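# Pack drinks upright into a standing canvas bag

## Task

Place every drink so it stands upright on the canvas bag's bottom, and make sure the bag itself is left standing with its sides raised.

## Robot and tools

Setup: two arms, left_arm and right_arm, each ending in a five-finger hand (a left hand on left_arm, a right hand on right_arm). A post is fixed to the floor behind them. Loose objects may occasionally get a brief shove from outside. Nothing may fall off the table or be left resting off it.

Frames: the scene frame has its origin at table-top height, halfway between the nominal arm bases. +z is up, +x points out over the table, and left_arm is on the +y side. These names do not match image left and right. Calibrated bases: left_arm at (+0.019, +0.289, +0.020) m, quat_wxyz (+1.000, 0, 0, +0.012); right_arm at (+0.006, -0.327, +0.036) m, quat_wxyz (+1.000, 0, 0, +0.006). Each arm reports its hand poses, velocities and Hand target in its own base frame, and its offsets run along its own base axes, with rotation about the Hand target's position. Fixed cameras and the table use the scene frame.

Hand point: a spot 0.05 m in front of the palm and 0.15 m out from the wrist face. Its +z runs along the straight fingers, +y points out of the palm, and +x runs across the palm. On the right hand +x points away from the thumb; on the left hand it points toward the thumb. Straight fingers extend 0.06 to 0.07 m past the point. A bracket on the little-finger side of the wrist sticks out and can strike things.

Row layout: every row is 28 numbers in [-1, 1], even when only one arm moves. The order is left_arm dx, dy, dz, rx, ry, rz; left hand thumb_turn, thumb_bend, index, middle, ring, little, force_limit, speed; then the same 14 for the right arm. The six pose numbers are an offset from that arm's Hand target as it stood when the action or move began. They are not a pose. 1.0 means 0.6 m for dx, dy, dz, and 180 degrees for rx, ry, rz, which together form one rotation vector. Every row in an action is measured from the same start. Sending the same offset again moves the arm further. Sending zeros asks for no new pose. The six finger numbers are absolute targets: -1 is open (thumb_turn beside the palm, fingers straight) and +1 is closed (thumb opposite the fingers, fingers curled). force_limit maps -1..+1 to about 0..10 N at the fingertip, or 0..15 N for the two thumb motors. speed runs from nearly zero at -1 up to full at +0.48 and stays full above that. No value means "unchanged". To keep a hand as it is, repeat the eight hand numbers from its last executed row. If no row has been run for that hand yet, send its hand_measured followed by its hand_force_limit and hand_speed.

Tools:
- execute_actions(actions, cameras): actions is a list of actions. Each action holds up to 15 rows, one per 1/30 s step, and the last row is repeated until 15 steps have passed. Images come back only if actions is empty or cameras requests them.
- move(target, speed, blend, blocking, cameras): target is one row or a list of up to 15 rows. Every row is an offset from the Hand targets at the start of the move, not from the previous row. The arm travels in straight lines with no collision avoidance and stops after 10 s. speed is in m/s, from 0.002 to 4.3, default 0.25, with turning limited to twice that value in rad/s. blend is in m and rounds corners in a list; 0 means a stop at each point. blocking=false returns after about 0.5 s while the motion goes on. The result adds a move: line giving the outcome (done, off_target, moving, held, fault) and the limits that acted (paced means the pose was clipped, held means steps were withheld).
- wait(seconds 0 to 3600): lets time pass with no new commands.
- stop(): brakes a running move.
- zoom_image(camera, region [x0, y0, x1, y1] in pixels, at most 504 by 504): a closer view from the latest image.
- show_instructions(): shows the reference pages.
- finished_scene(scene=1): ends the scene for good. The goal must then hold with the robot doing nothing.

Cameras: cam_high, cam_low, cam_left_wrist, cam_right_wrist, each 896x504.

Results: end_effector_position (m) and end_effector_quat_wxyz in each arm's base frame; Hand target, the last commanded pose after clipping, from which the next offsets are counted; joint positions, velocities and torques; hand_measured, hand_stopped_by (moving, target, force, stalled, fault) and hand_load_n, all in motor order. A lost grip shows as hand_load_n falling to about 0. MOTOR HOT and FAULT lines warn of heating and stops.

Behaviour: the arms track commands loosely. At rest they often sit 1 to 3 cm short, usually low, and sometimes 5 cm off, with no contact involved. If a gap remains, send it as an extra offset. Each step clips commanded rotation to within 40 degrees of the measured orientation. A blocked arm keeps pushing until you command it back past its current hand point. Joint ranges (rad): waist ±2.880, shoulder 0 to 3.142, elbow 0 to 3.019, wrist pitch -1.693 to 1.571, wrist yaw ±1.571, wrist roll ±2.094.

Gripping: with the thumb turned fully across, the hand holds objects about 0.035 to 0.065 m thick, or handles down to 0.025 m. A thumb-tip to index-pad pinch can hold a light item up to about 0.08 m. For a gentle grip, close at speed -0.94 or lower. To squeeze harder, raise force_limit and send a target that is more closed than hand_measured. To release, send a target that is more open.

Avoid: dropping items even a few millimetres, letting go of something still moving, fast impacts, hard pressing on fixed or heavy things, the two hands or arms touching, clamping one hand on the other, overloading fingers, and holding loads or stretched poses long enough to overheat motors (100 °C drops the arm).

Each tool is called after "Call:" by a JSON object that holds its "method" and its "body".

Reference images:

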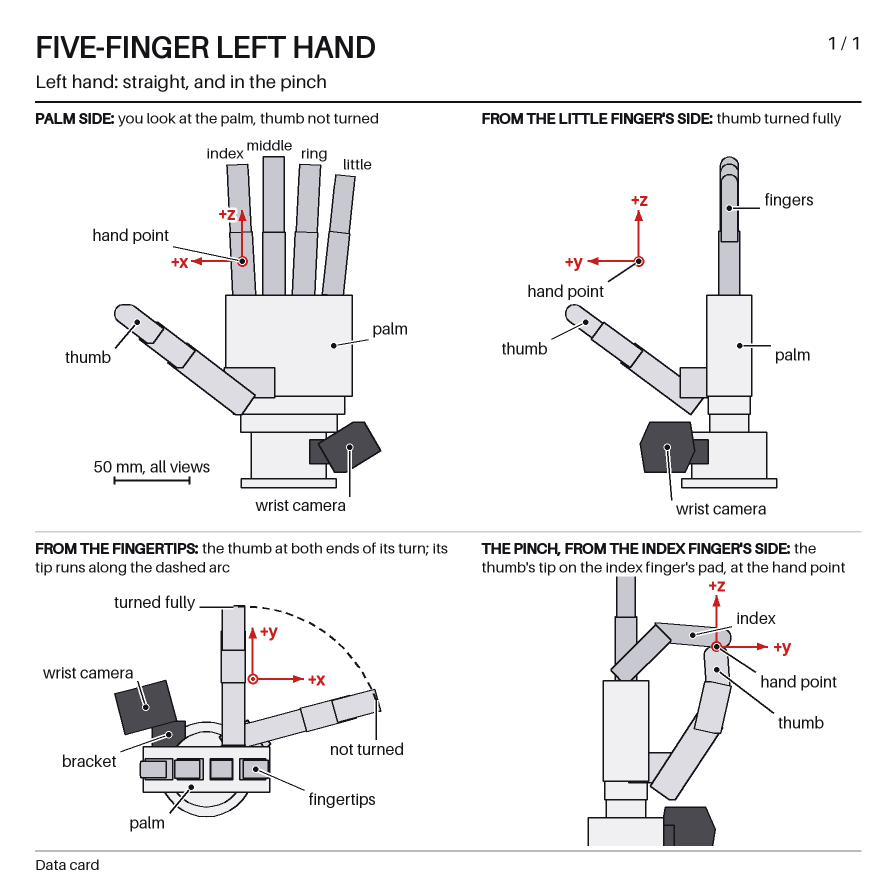

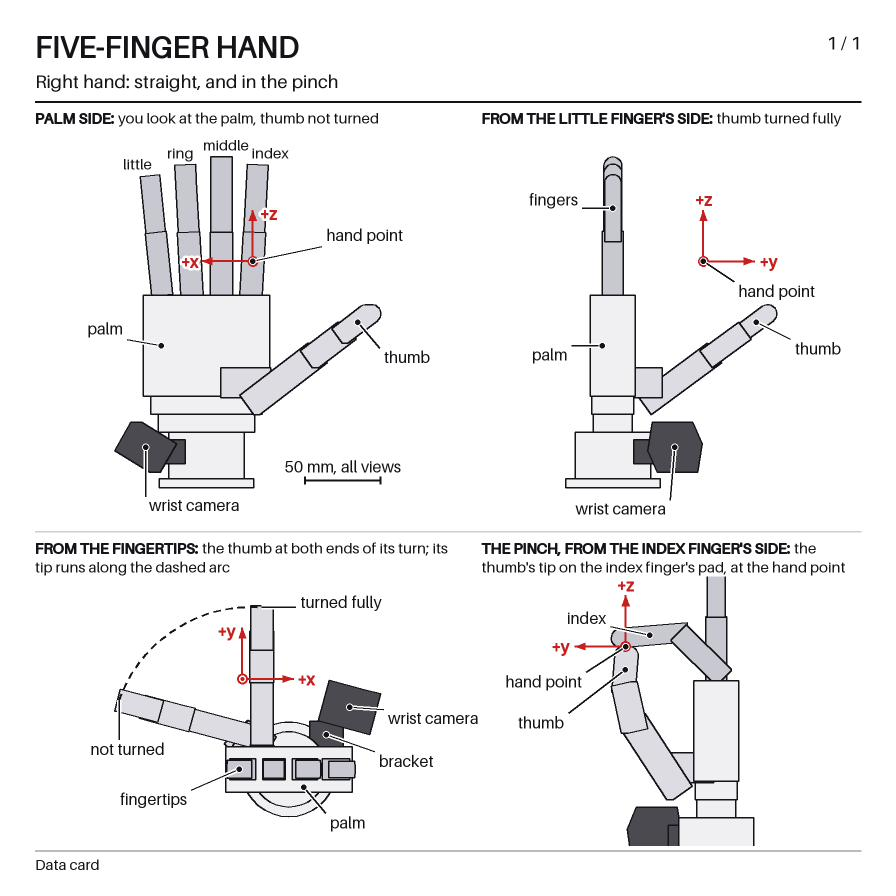

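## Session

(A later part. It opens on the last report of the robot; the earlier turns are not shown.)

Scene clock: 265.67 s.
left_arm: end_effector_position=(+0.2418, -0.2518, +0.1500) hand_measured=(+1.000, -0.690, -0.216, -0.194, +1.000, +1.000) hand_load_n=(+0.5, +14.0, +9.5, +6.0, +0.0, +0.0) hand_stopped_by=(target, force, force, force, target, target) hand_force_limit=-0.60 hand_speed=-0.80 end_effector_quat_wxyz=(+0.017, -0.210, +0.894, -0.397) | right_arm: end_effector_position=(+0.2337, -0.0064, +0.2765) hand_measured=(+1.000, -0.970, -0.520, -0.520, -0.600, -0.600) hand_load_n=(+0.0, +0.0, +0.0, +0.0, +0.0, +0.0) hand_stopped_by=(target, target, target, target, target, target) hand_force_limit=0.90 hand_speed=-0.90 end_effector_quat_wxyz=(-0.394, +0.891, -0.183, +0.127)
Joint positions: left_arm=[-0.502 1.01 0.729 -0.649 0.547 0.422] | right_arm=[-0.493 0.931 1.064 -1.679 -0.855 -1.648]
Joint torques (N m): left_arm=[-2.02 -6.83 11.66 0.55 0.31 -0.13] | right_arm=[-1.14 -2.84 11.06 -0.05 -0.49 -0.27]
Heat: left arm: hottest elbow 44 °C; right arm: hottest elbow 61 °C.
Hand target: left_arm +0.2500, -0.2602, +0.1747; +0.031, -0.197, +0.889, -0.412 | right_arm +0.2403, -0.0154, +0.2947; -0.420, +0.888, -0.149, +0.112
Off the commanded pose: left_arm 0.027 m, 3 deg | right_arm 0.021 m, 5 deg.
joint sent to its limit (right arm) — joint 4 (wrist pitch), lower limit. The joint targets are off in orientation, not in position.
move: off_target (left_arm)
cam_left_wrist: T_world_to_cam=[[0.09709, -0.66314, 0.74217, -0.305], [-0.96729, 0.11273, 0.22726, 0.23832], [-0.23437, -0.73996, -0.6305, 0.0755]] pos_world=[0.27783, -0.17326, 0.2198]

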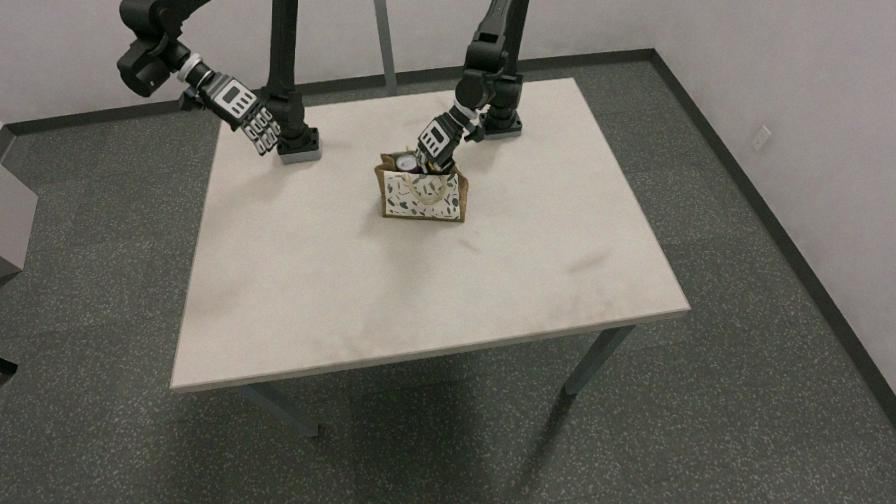

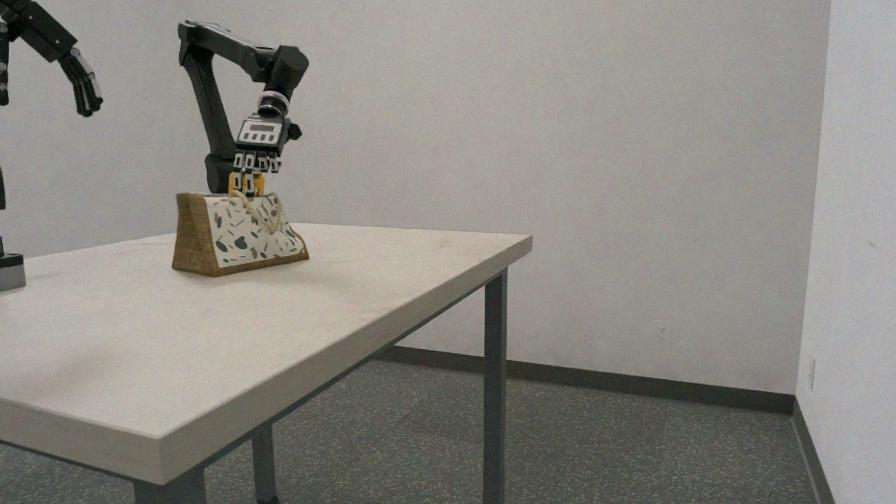

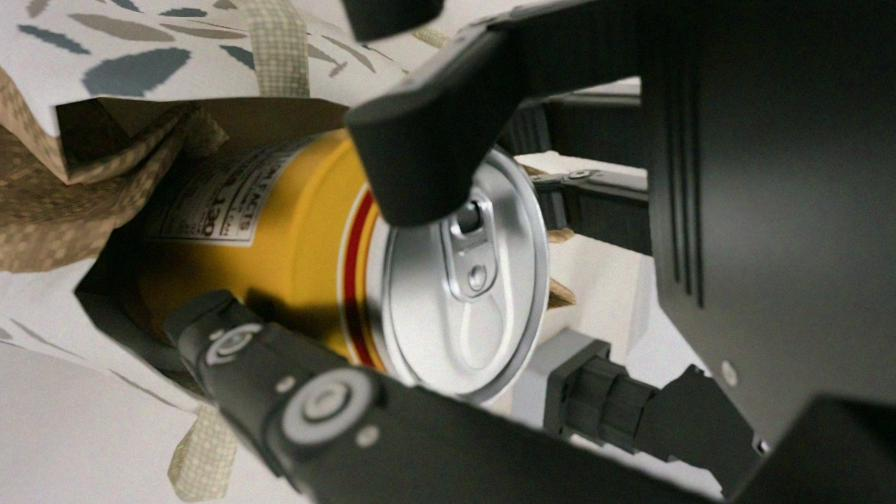

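Call:
{"method": "move", "body": {"target": [[-0.0125,0.0125,-0.0500,0,0,0,1,0.3,0.2,0.2,1,1,-0.6,-0.8,0,0,0,0,0,0,1,-0.97,-0.52,-0.52,-0.6,-0.6,0.9,-0.9]], "speed": 0.05, "cameras": ["cam_high","cam_low","cam_left_wrist"]}}

Call:
{"method": "zoom_image", "body": {"camera": "cam_high", "region": [385, 145, 475, 215]}}

Call:
{"method": "zoom_image", "body": {"camera": "cam_low", "region": [160, 130, 320, 290]}}

Scene clock: 267.53 s.
left_arm: end_effector_position=(+0.2369, -0.2499, +0.1361) hand_measured=(+1.000, -0.690, -0.216, -0.194, +1.000, +1.000) hand_load_n=(+0.0, +14.0, +9.5, +5.5, +0.0, +0.0) hand_stopped_by=(target, force, force, force, target, target) hand_force_limit=-0.60 hand_speed=-0.80 end_effector_quat_wxyz=(+0.019, -0.205, +0.893, -0.401) | right_arm: end_effector_position=(+0.2337, -0.0064, +0.2765) hand_measured=(+1.000, -0.970, -0.520, -0.520, -0.600, -0.600) hand_load_n=(+0.0, +0.0, +0.0, +0.0, +0.0, +0.0) hand_stopped_by=(target, target, target, target, target, target) hand_force_limit=0.90 hand_speed=-0.90 end_effector_quat_wxyz=(-0.394, +0.891, -0.183, +0.127)
Joint positions: left_arm=[-0.502 1.004 0.684 -0.603 0.554 0.428] | right_arm=[-0.493 0.931 1.064 -1.679 -0.855 -1.648]
Joint torques (N m): left_arm=[-1.08 -6.42 8.9 1.5 0.3 -0.09] | right_arm=[-1.14 -2.9 11.07 -0.05 -0.5 -0.27]
Heat: left arm: hottest elbow 44 °C; right arm: hottest elbow 61 °C.
Hand target: left_arm +0.2425, -0.2527, +0.1446; +0.031, -0.197, +0.889, -0.412 | right_arm +0.2403, -0.0154, +0.2947; -0.420, +0.888, -0.149, +0.112
Off the commanded pose: left_arm 0.011 m, 2 deg | right_arm 0.021 m, 5 deg.
joint sent to its limit (right arm) — joint 4 (wrist pitch), lower limit. The joint targets are off in orientation, not in position.
move: off_target (left_arm)
cam_left_wrist: T_world_to_cam=[[0.08587, -0.65875, 0.74744, -0.28987], [-0.96826, 0.12159, 0.2184, 0.24017], [-0.23475, -0.74247, -0.6274, 0.06599]] pos_world=[0.27293, -0.17116, 0.20561]

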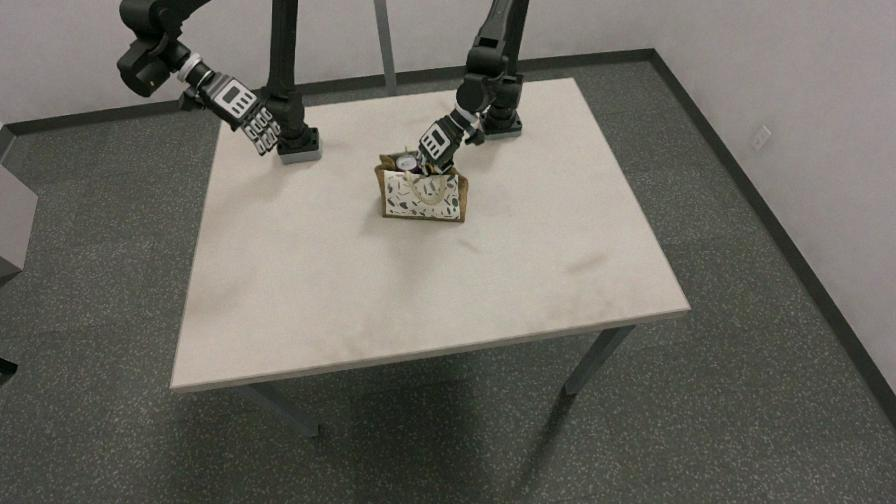

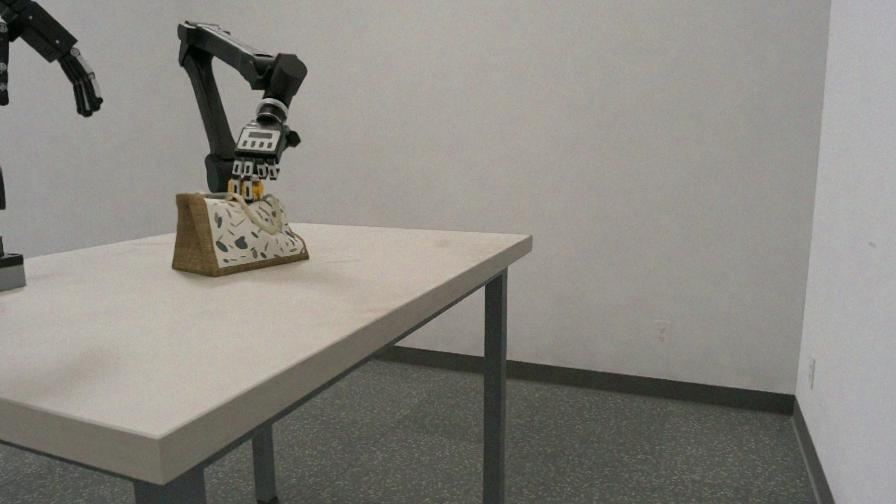

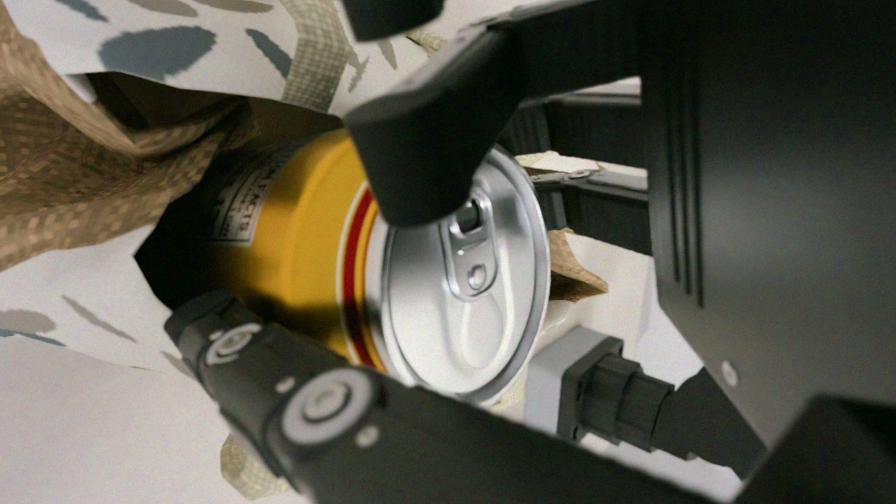

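Scaled by 5.600 from the camera's image (finer frame: 1280x720).

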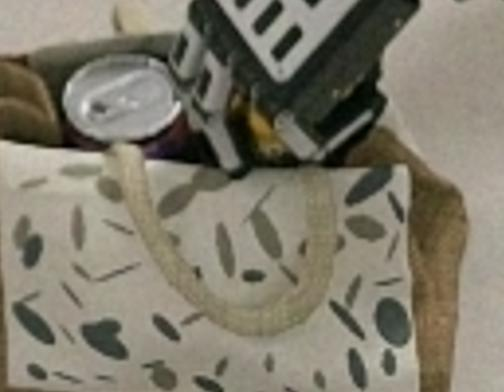

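Scaled by 3.150 from the camera's image (finer frame: 1280x720).

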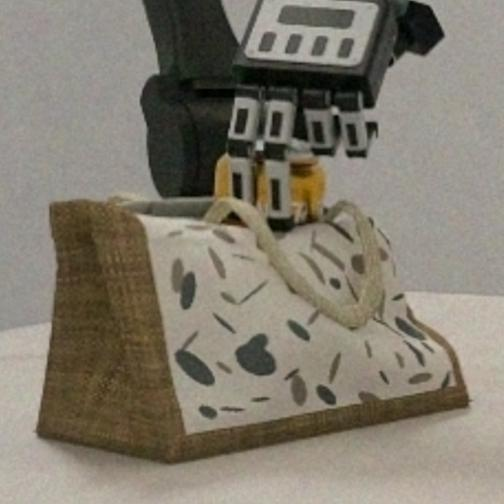

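Call:
{"method": "zoom_image", "body": {"camera": "cam_high", "region": [408, 155, 448, 185]}}

Call:
{"method": "zoom_image", "body": {"camera": "cam_low", "region": [220, 170, 280, 220]}}

Scaled by 12.600 from the camera's image (finer frame: 1280x720).

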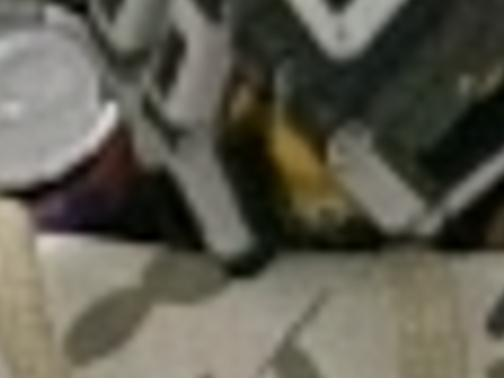

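Scaled by 8.400 from the camera's image (finer frame: 1280x720).

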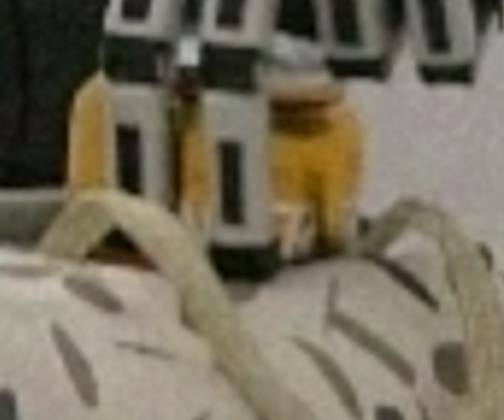

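Call:
{"method": "move", "body": {"target": [[-0.0085,0.003,0.052,0,0,0,1,0.3,0.2,0.2,1,1,-0.6,-0.8,0,0,0,0,0,0,1,-0.97,-0.52,-0.52,-0.6,-0.6,0.9,-0.9],[-0.0135,0.011,0.02,0,0,0,1,0.3,0.2,0.2,1,1,-0.6,-0.8,0,0,0,0,0,0,1,-0.97,-0.52,-0.52,-0.6,-0.6,0.9,-0.9]], "speed": 0.05, "cameras": ["cam_high","cam_low","cam_left_wrist"]}}

Call:
{"method": "zoom_image", "body": {"camera": "cam_high", "region": [400, 145, 460, 190]}}

Call:
{"method": "zoom_image", "body": {"camera": "cam_low", "region": [200, 150, 290, 230]}}

Scene clock: 270.33 s.
left_arm: end_effector_position=(+0.2256, -0.2424, +0.1436) hand_measured=(+1.000, -0.690, -0.216, -0.194, +1.000, +1.000) hand_load_n=(+0.0, +14.0, +9.0, +6.0, +0.0, +0.5) hand_stopped_by=(target, force, force, force, target, target) hand_force_limit=-0.60 hand_speed=-0.80 end_effector_quat_wxyz=(+0.016, -0.203, +0.896, -0.394) | right_arm: end_effector_position=(+0.2337, -0.0064, +0.2765) hand_measured=(+1.000, -0.970, -0.520, -0.520, -0.600, -0.600) hand_load_n=(+0.0, +0.0, +0.0, +0.0, +0.0, +0.0) hand_stopped_by=(target, target, target, target, target, target) hand_force_limit=0.90 hand_speed=-0.90 end_effector_quat_wxyz=(-0.394, +0.891, -0.183, +0.127)
Joint positions: left_arm=[-0.502 0.962 0.686 -0.665 0.551 0.44] | right_arm=[-0.493 0.931 1.064 -1.679 -0.855 -1.648]
Joint torques (N m): left_arm=[-0.5 -6.18 9.39 1.68 0.57 -0.13] | right_arm=[-1.08 -2.9 11.08 -0.06 -0.5 -0.26]
Heat: left arm: hottest elbow 44 °C; right arm: hottest elbow 61 °C.
Hand target: left_arm +0.2344, -0.2461, +0.1567; +0.031, -0.197, +0.889, -0.412 | right_arm +0.2403, -0.0154, +0.2947; -0.420, +0.888, -0.149, +0.112
Off the commanded pose: left_arm 0.016 m, 3 deg | right_arm 0.021 m, 5 deg.
joint sent to its limit (right arm) — joint 4 (wrist pitch), lower limit. The joint targets are off in orientation, not in position.
move: off_target (left_arm)
cam_left_wrist: T_world_to_cam=[[0.0866, -0.66878, 0.7384, -0.29091], [-0.96602, 0.1248, 0.22633, 0.22584], [-0.24351, -0.73291, -0.63525, 0.07901]] pos_world=[0.2626, -0.16483, 0.21388]

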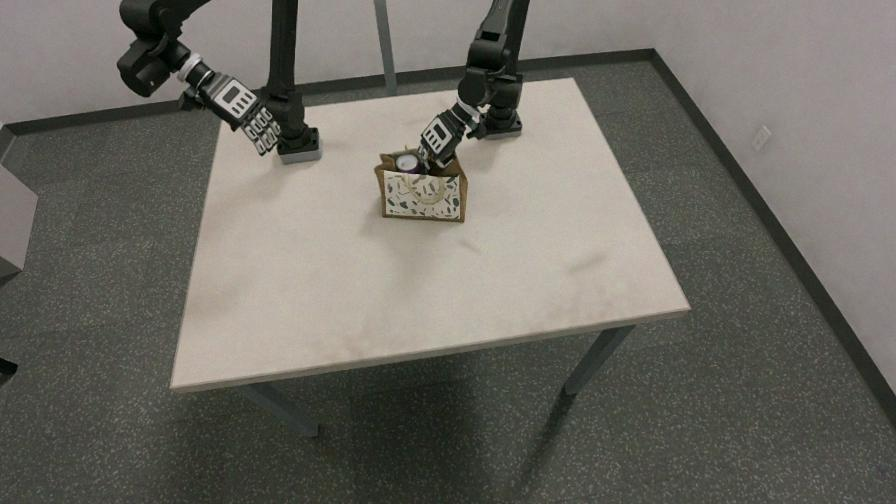

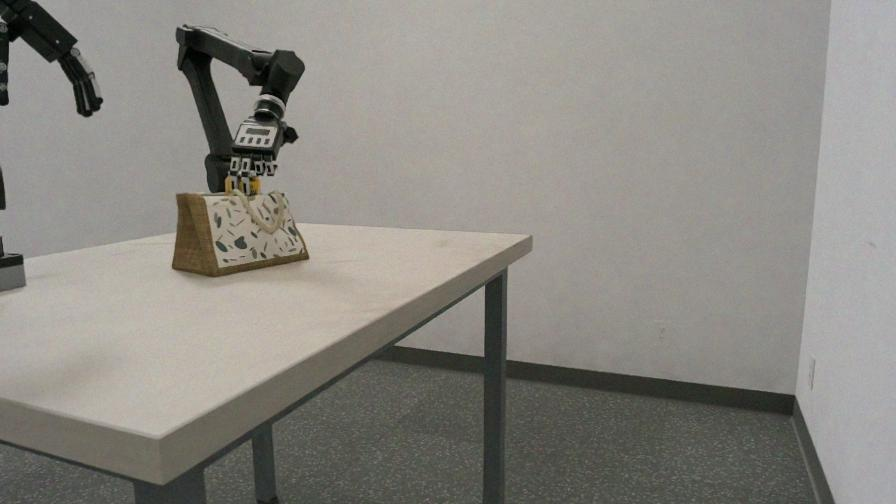

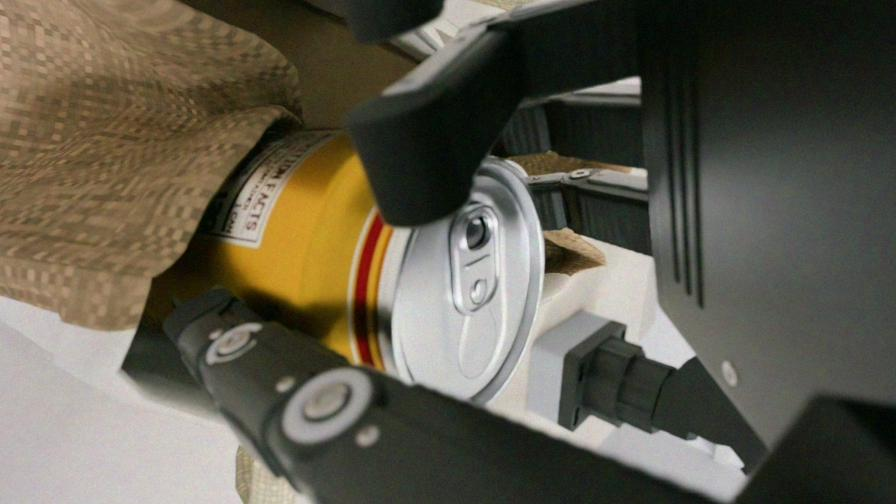

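Scaled by 8.400 from the camera's image (finer frame: 1280x720).

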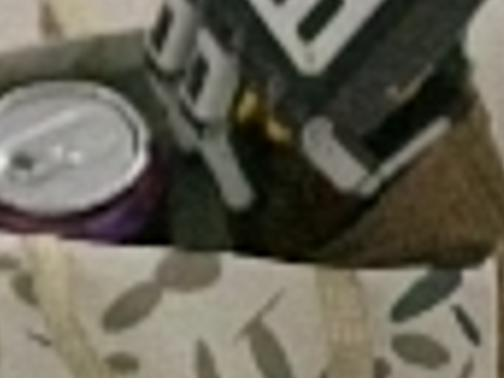

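Scaled by 5.600 from the camera's image (finer frame: 1280x720).

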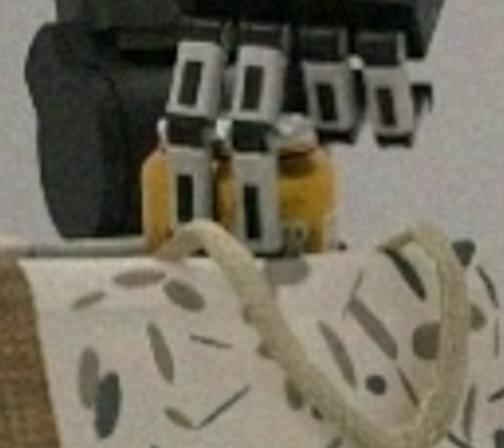

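Call:
{"method": "zoom_image", "body": {"camera": "cam_left_wrist", "region": [0, 100, 400, 504]}}

Call:
{"method": "zoom_image", "body": {"camera": "cam_high", "region": [370, 140, 480, 230]}}

Scaled by 1.248 from the camera's image (finer frame: 1280x720).

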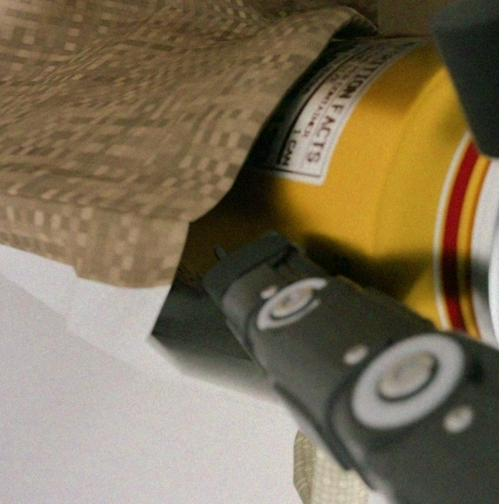

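Scaled by 4.582 from the camera's image (finer frame: 1280x720).

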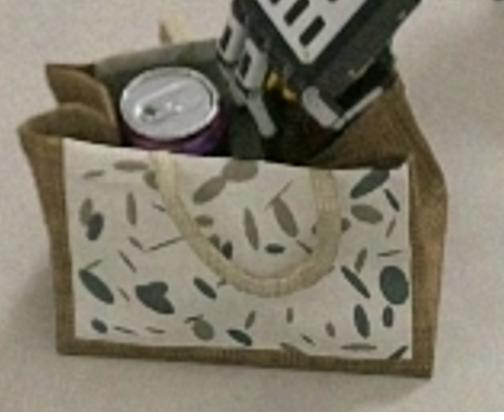

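Call:
{"method": "move", "body": {"target": [[-0.0025,0.001,-0.055,0,0,0,1,0.3,0.2,0.2,1,1,-0.6,-0.8,0,0,0,0,0,0,1,-0.97,-0.52,-0.52,-0.6,-0.6,0.9,-0.9]], "speed": 0.05, "cameras": ["cam_high","cam_low","cam_left_wrist"]}}

Call:
{"method": "zoom_image", "body": {"camera": "cam_high", "region": [380, 140, 470, 210]}}

Call:
{"method": "zoom_image", "body": {"camera": "cam_low", "region": [160, 150, 320, 290]}}

Scene clock: 272.37 s.
left_arm: end_effector_position=(+0.2247, -0.2426, +0.1167) hand_measured=(+1.000, -0.690, -0.216, -0.194, +1.000, +1.000) hand_load_n=(+0.0, +14.0, +9.0, +5.5, +0.0, +0.5) hand_stopped_by=(target, force, force, force, target, target) hand_force_limit=-0.60 hand_speed=-0.80 end_effector_quat_wxyz=(+0.020, -0.200, +0.894, -0.400) | right_arm: end_effector_position=(+0.2337, -0.0064, +0.2765) hand_measured=(+1.000, -0.970, -0.520, -0.520, -0.600, -0.600) hand_load_n=(+0.0, +0.0, +0.0, +0.0, +0.0, +0.5) hand_stopped_by=(target, target, target, target, target, target) hand_force_limit=0.90 hand_speed=-0.90 end_effector_quat_wxyz=(-0.394, +0.891, -0.183, +0.127)
Joint positions: left_arm=[-0.502 0.979 0.617 -0.562 0.554 0.44] | right_arm=[-0.493 0.931 1.064 -1.679 -0.855 -1.648]
Joint torques (N m): left_arm=[-0.5 -5.3 8.83 1.72 0.43 -0.14] | right_arm=[-1.2 -2.9 11.07 -0.06 -0.5 -0.26]
Heat: left arm: hottest elbow 44 °C; right arm: hottest elbow 62 °C.
Hand target: left_arm +0.2329, -0.2455, +0.1237; +0.031, -0.197, +0.889, -0.412 | right_arm +0.2403, -0.0154, +0.2947; -0.420, +0.888, -0.149, +0.112
Off the commanded pose: left_arm 0.011 m, 2 deg | right_arm 0.021 m, 5 deg.
joint sent to its limit (right arm) — joint 4 (wrist pitch), lower limit. The joint targets are off in orientation, not in position.
move: off_target (left_arm)
cam_left_wrist: T_world_to_cam=[[0.07506, -0.66098, 0.74664, -0.26761], [-0.96876, 0.12915, 0.21172, 0.23447], [-0.23637, -0.7392, -0.63064, 0.05793]] pos_world=[0.26092, -0.16435, 0.18669]

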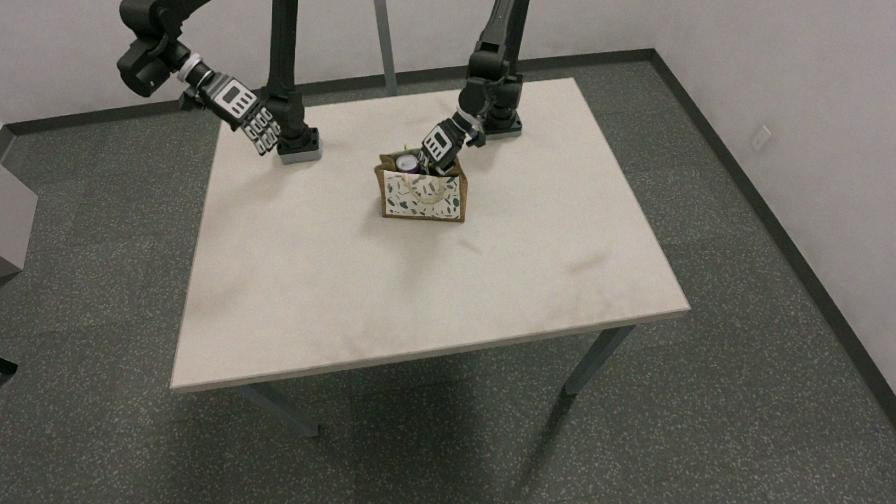

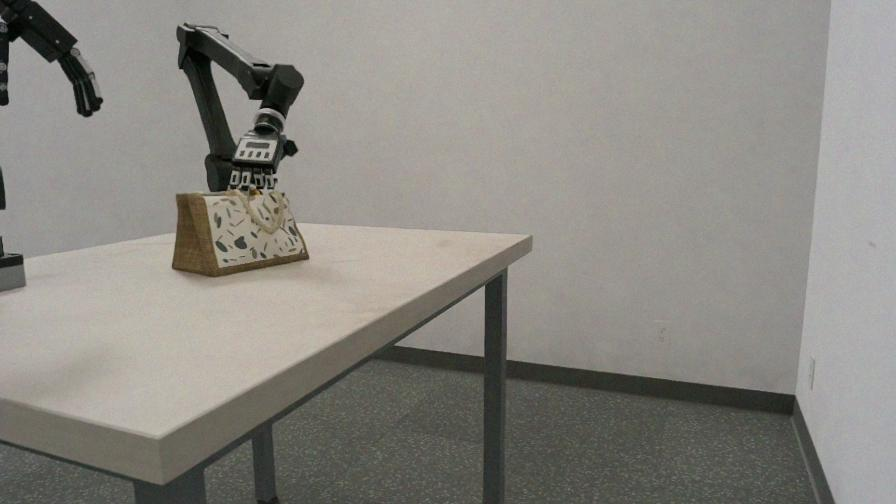

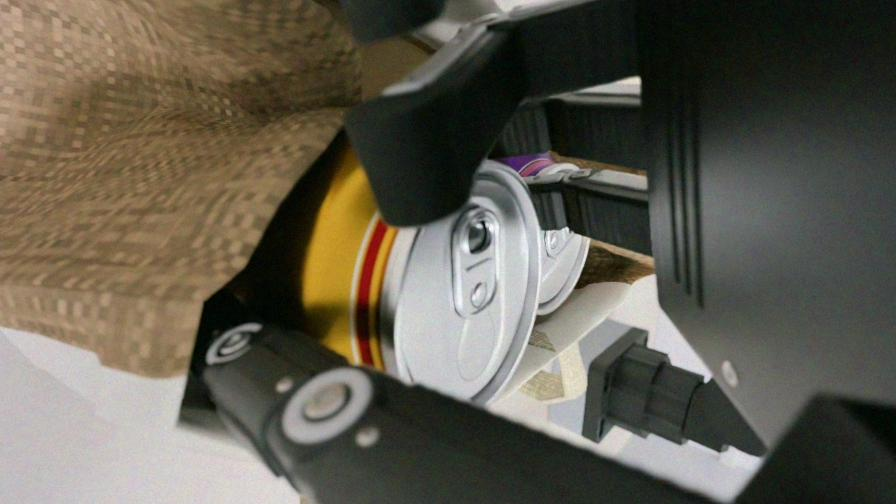

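Scaled by 5.600 from the camera's image (finer frame: 1280x720).

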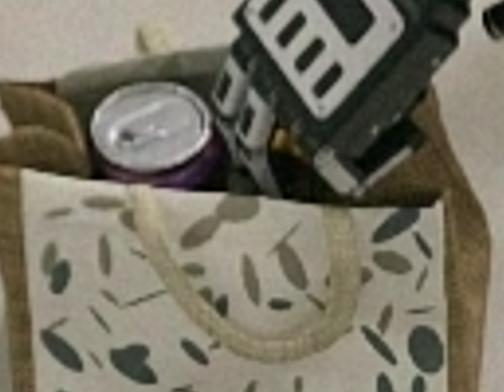

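Scaled by 3.150 from the camera's image (finer frame: 1280x720).

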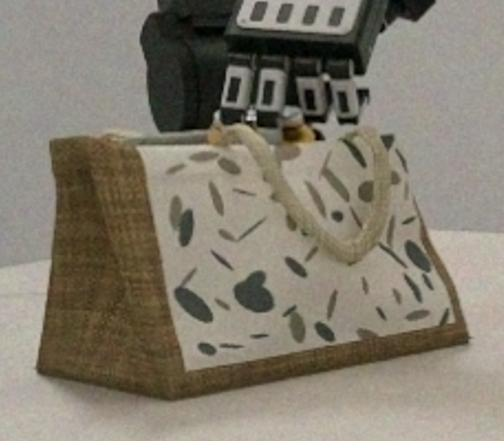

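Call:
{"method": "move", "body": {"target": [[-0.001,0,-0.028,0,0,0,1,0.3,0.2,0.2,1,1,-0.6,-0.8,0,0,0,0,0,0,1,-0.97,-0.52,-0.52,-0.6,-0.6,0.9,-0.9]], "speed": 0.04, "cameras": ["cam_high","cam_low","cam_left_wrist"]}}

Call:
{"method": "zoom_image", "body": {"camera": "cam_high", "region": [380, 140, 470, 210]}}

Call:
{"method": "zoom_image", "body": {"camera": "cam_low", "region": [160, 150, 320, 290]}}

Scene clock: 274.07 s.
left_arm: end_effector_position=(+0.2276, -0.2443, +0.1052) hand_measured=(+1.000, -0.690, -0.216, -0.194, +1.000, +1.000) hand_load_n=(+0.0, +14.0, +9.0, +6.0, +0.0, +0.0) hand_stopped_by=(target, force, force, force, target, target) hand_force_limit=-0.60 hand_speed=-0.80 end_effector_quat_wxyz=(+0.026, -0.196, +0.892, -0.406) | right_arm: end_effector_position=(+0.2337, -0.0064, +0.2765) hand_measured=(+1.000, -0.970, -0.520, -0.520, -0.600, -0.600) hand_load_n=(+0.0, +0.0, -0.5, +0.0, +0.0, +0.0) hand_stopped_by=(target, target, target, target, target, target) hand_force_limit=0.90 hand_speed=-0.90 end_effector_quat_wxyz=(-0.394, +0.891, -0.183, +0.127)
Joint positions: left_arm=[-0.502 0.994 0.588 -0.499 0.555 0.44] | right_arm=[-0.493 0.931 1.064 -1.679 -0.855 -1.648]
Joint velocities: left_arm=[within noise] | right_arm=[0.005 -0.015 0.046 -0.017 0.022 0.11]
Joint torques (N m): left_arm=[-0.67 -4.6 8.23 1.58 0.37 -0.15] | right_arm=[-1.14 -2.84 11.06 -0.08 -0.5 -0.27]
Heat: left arm: hottest elbow 44 °C; right arm: hottest elbow 62 °C.
Hand target: left_arm +0.2322, -0.2455, +0.1068; +0.031, -0.197, +0.889, -0.412 | right_arm +0.2403, -0.0154, +0.2947; -0.420, +0.888, -0.149, +0.112
Off the commanded pose: left_arm 0.005 m, 1 deg | right_arm 0.021 m, 5 deg.
joint sent to its limit (right arm) — joint 4 (wrist pitch), lower limit. The joint targets are off in orientation, not in position.
move: done
cam_left_wrist: T_world_to_cam=[[0.06268, -0.65387, 0.75401, -0.25646], [-0.97197, 0.13153, 0.19486, 0.24296], [-0.22658, -0.74509, -0.6273, 0.04601]] pos_world=[0.26265, -0.16537, 0.1749]

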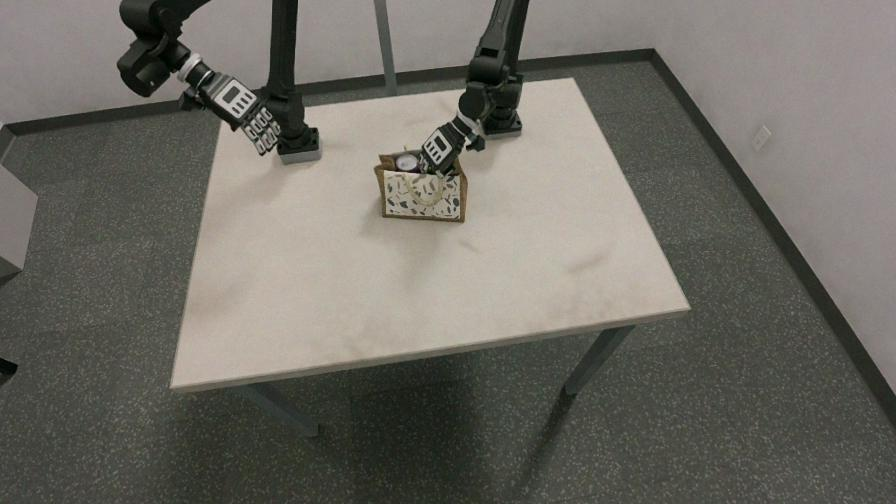

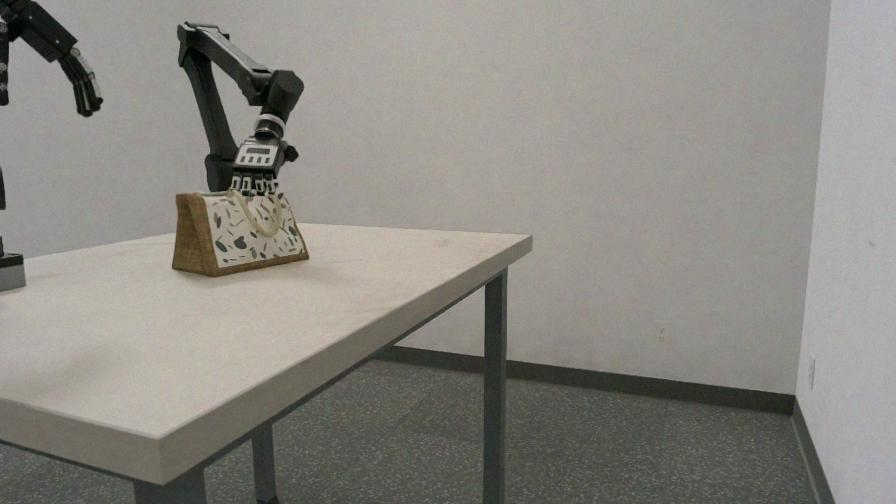

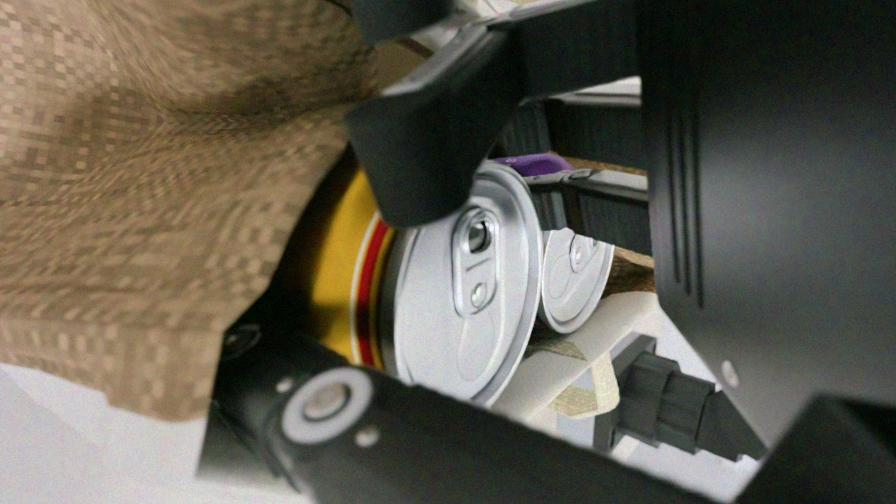

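Scaled by 5.600 from the camera's image (finer frame: 1280x720).

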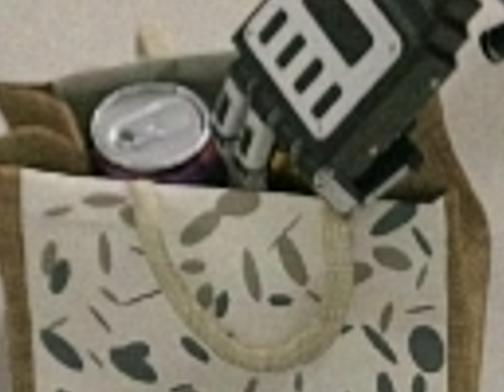

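Scaled by 3.150 from the camera's image (finer frame: 1280x720).

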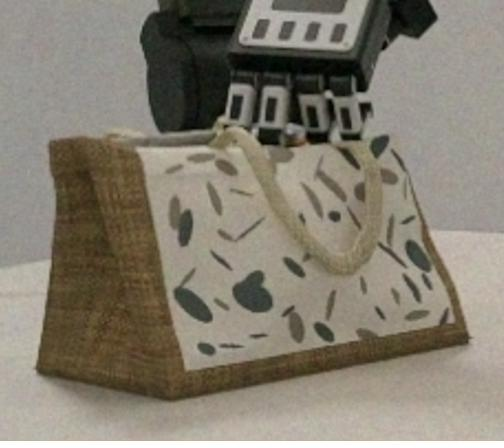

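Call:
{"method": "move", "body": {"target": [[-0.001,0,-0.015,0,0,0,1,0.3,0.2,0.2,1,1,-0.6,-0.8,0,0,0,0,0,0,1,-0.97,-0.52,-0.52,-0.6,-0.6,0.9,-0.9]], "speed": 0.03}}

Call:
{"method": "move", "body": {"target": [[-0.001,0,-0.008,0,0,0,1,0.3,0.2,0.2,1,1,-0.6,-0.8,0,0,0,0,0,0,1,-0.97,-0.52,-0.52,-0.6,-0.6,0.9,-0.9]], "speed": 0.03, "cameras": ["cam_high","cam_low","cam_left_wrist"]}}

Scene clock: 275.30 s.
left_arm: end_effector_position=(+0.2269, -0.2439, +0.0955) hand_measured=(+1.000, -0.690, -0.216, -0.194, +1.000, +1.000) hand_load_n=(+0.0, +14.0, +9.0, +6.0, +0.0, +0.0) hand_stopped_by=(target, force, force, force, target, target) hand_force_limit=-0.60 hand_speed=-0.80 end_effector_quat_wxyz=(+0.026, -0.197, +0.892, -0.406) | right_arm: end_effector_position=(+0.2337, -0.0064, +0.2765) hand_measured=(+1.000, -0.970, -0.520, -0.520, -0.600, -0.600) hand_load_n=(+0.0, +0.0, +0.0, -0.5, +0.0, -0.5) hand_stopped_by=(target, target, target, target, target, target) hand_force_limit=0.90 hand_speed=-0.90 end_effector_quat_wxyz=(-0.394, +0.891, -0.183, +0.127)
Joint positions: left_arm=[-0.502 1.008 0.568 -0.467 0.555 0.44] | right_arm=[-0.493 0.931 1.064 -1.679 -0.855 -1.648]
Joint torques (N m): left_arm=[-0.73 -5.01 8.25 1.54 0.34 -0.17] | right_arm=[-1.08 -2.84 11.04 -0.03 -0.5 -0.27]
Heat: left arm: hottest elbow 44 °C; right arm: hottest elbow 62 °C.
Hand target: left_arm +0.2317, -0.2455, +0.0978; +0.031, -0.197, +0.889, -0.412 | right_arm +0.2403, -0.0154, +0.2947; -0.420, +0.888, -0.149, +0.112
Off the commanded pose: left_arm 0.006 m, 1 deg | right_arm 0.021 m, 5 deg.
joint sent to its limit (right arm) — joint 4 (wrist pitch), lower limit. The joint targets are off in orientation, not in position.
move: done

Scene clock: 275.80 s.
left_arm: end_effector_position=(+0.2277, -0.2444, +0.0940) hand_measured=(+1.000, -0.690, -0.216, -0.194, +1.000, +1.000) hand_load_n=(+0.0, +14.0, +8.5, +5.5, +0.0, +0.0) hand_stopped_by=(target, force, force, force, target, target) hand_force_limit=-0.60 hand_speed=-0.80 end_effector_quat_wxyz=(+0.028, -0.195, +0.891, -0.408) | right_arm: end_effector_position=(+0.2337, -0.0064, +0.2765) hand_measured=(+1.000, -0.970, -0.520, -0.520, -0.600, -0.600) hand_load_n=(+0.0, +0.0, +0.0, +0.0, +0.0, +0.0) hand_stopped_by=(target, target, target, target, target, target) hand_force_limit=0.90 hand_speed=-0.90 end_effector_quat_wxyz=(-0.394, +0.891, -0.183, +0.127)
Joint positions: left_arm=[-0.502 1.009 0.562 -0.453 0.555 0.44] | right_arm=[-0.493 0.931 1.064 -1.679 -0.855 -1.648]
Joint torques (N m): left_arm=[-0.79 -4.66 7.88 1.63 0.3 -0.18] | right_arm=[-1.26 -2.73 11.04 -0.03 -0.51 -0.27]
Heat: left arm: hottest elbow 44 °C; right arm: hottest elbow 62 °C.
Hand target: left_arm +0.2311, -0.2455, +0.0930; +0.031, -0.197, +0.889, -0.412 | right_arm +0.2403, -0.0154, +0.2947; -0.420, +0.888, -0.149, +0.112
Off the commanded pose: left_arm 0.004 m, 1 deg | right_arm 0.021 m, 5 deg.
joint sent to its limit (right arm) — joint 4 (wrist pitch), lower limit. The joint targets are off in orientation, not in position.
move: done
cam_left_wrist: T_world_to_cam=[[0.05857, -0.65148, 0.7564, -0.24687], [-0.97294, 0.13238, 0.18936, 0.24624], [-0.2235, -0.74703, -0.6261, 0.03769]] pos_world=[0.26246, -0.16527, 0.1637]

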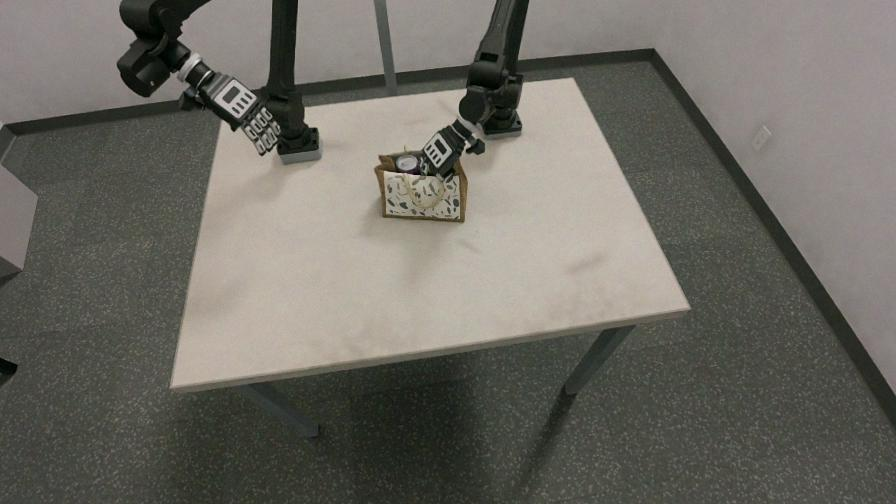

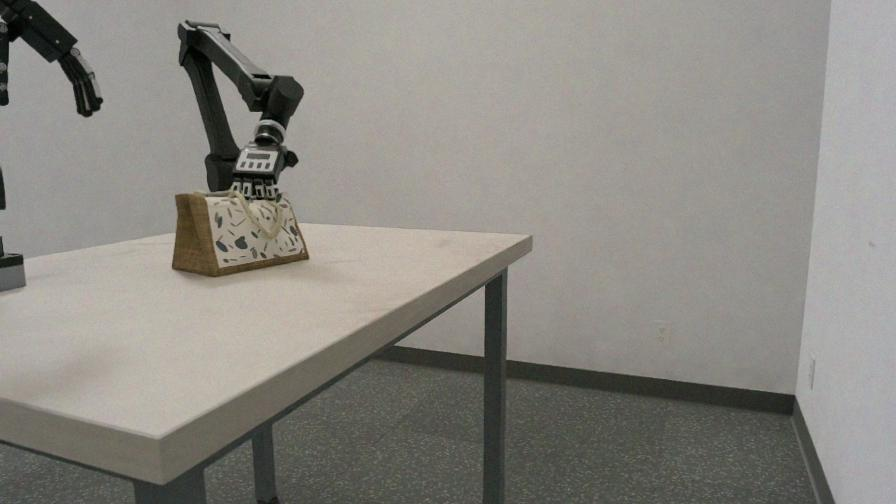

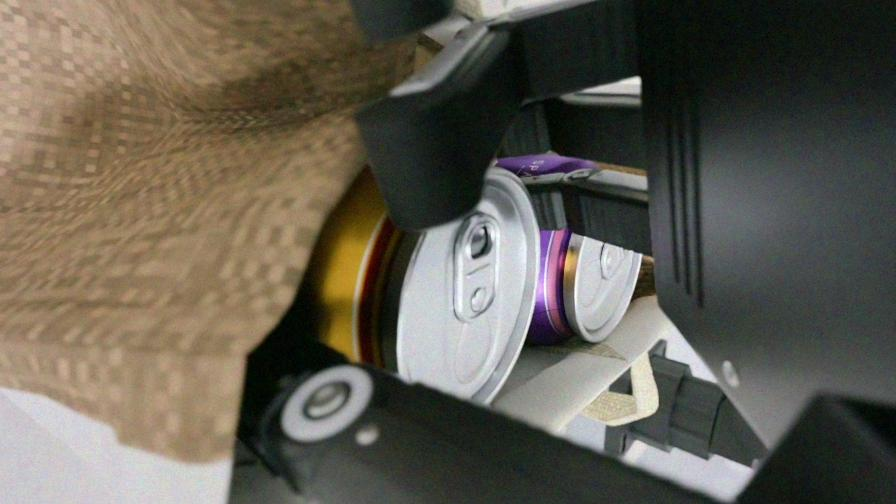

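Call:
{"method": "move", "body": {"target": [[-0.001,0,-0.008,0,0,0,1,0.3,0.2,0.2,1,1,-0.6,-0.8,0,0,0,0,0,0,1,-0.97,-0.52,-0.52,-0.6,-0.6,0.9,-0.9]], "speed": 0.03, "cameras": ["cam_left_wrist"]}}

Scene clock: 276.97 s.
left_arm: end_effector_position=(+0.2289, -0.2455, +0.0934) hand_measured=(+1.000, -0.690, -0.216, -0.194, +1.000, +1.000) hand_load_n=(+0.0, +14.0, +8.5, +5.0, +0.0, +0.0) hand_stopped_by=(target, force, force, force, target, target) hand_force_limit=-0.60 hand_speed=-0.80 end_effector_quat_wxyz=(+0.032, -0.193, +0.890, -0.412) | right_arm: end_effector_position=(+0.2337, -0.0064, +0.2765) hand_measured=(+1.000, -0.970, -0.520, -0.520, -0.600, -0.600) hand_load_n=(+0.0, +0.0, +0.0, +0.0, +0.0, +0.0) hand_stopped_by=(target, target, target, target, target, target) hand_force_limit=0.90 hand_speed=-0.90 end_effector_quat_wxyz=(-0.394, +0.891, -0.183, +0.127)
Joint positions: left_arm=[-0.502 1.009 0.557 -0.436 0.557 0.44] | right_arm=[-0.493 0.931 1.064 -1.679 -0.855 -1.648]
Joint torques (N m): left_arm=[-0.91 -4.13 7.51 1.65 0.21 -0.19] | right_arm=[-1.2 -2.96 11.07 -0.06 -0.51 -0.27]
Heat: left arm: hottest elbow 44 °C; right arm: hottest elbow 62 °C.
Hand target: left_arm +0.2305, -0.2456, +0.0883; +0.031, -0.197, +0.889, -0.412 | right_arm +0.2403, -0.0154, +0.2947; -0.420, +0.888, -0.149, +0.112
Off the commanded pose: left_arm 0.005 m, 0 deg | right_arm 0.021 m, 5 deg.
joint sent to its limit (right arm) — joint 4 (wrist pitch), lower limit. The joint targets are off in orientation, not in position.
move: done
cam_left_wrist: T_world_to_cam=[[0.05074, -0.64641, 0.7613, -0.2446], [-0.97451, 0.13475, 0.17937, 0.2496], [-0.21854, -0.75099, -0.6231, 0.03444]] pos_world=[0.26317, -0.16588, 0.1629]

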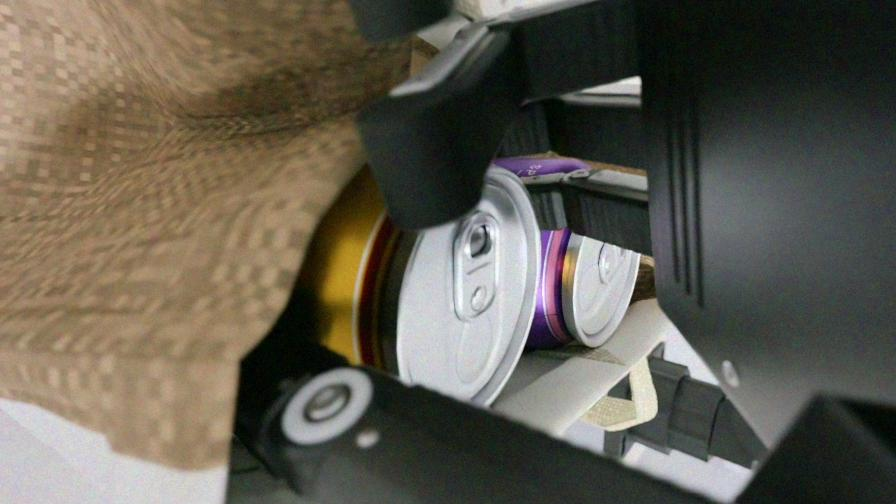

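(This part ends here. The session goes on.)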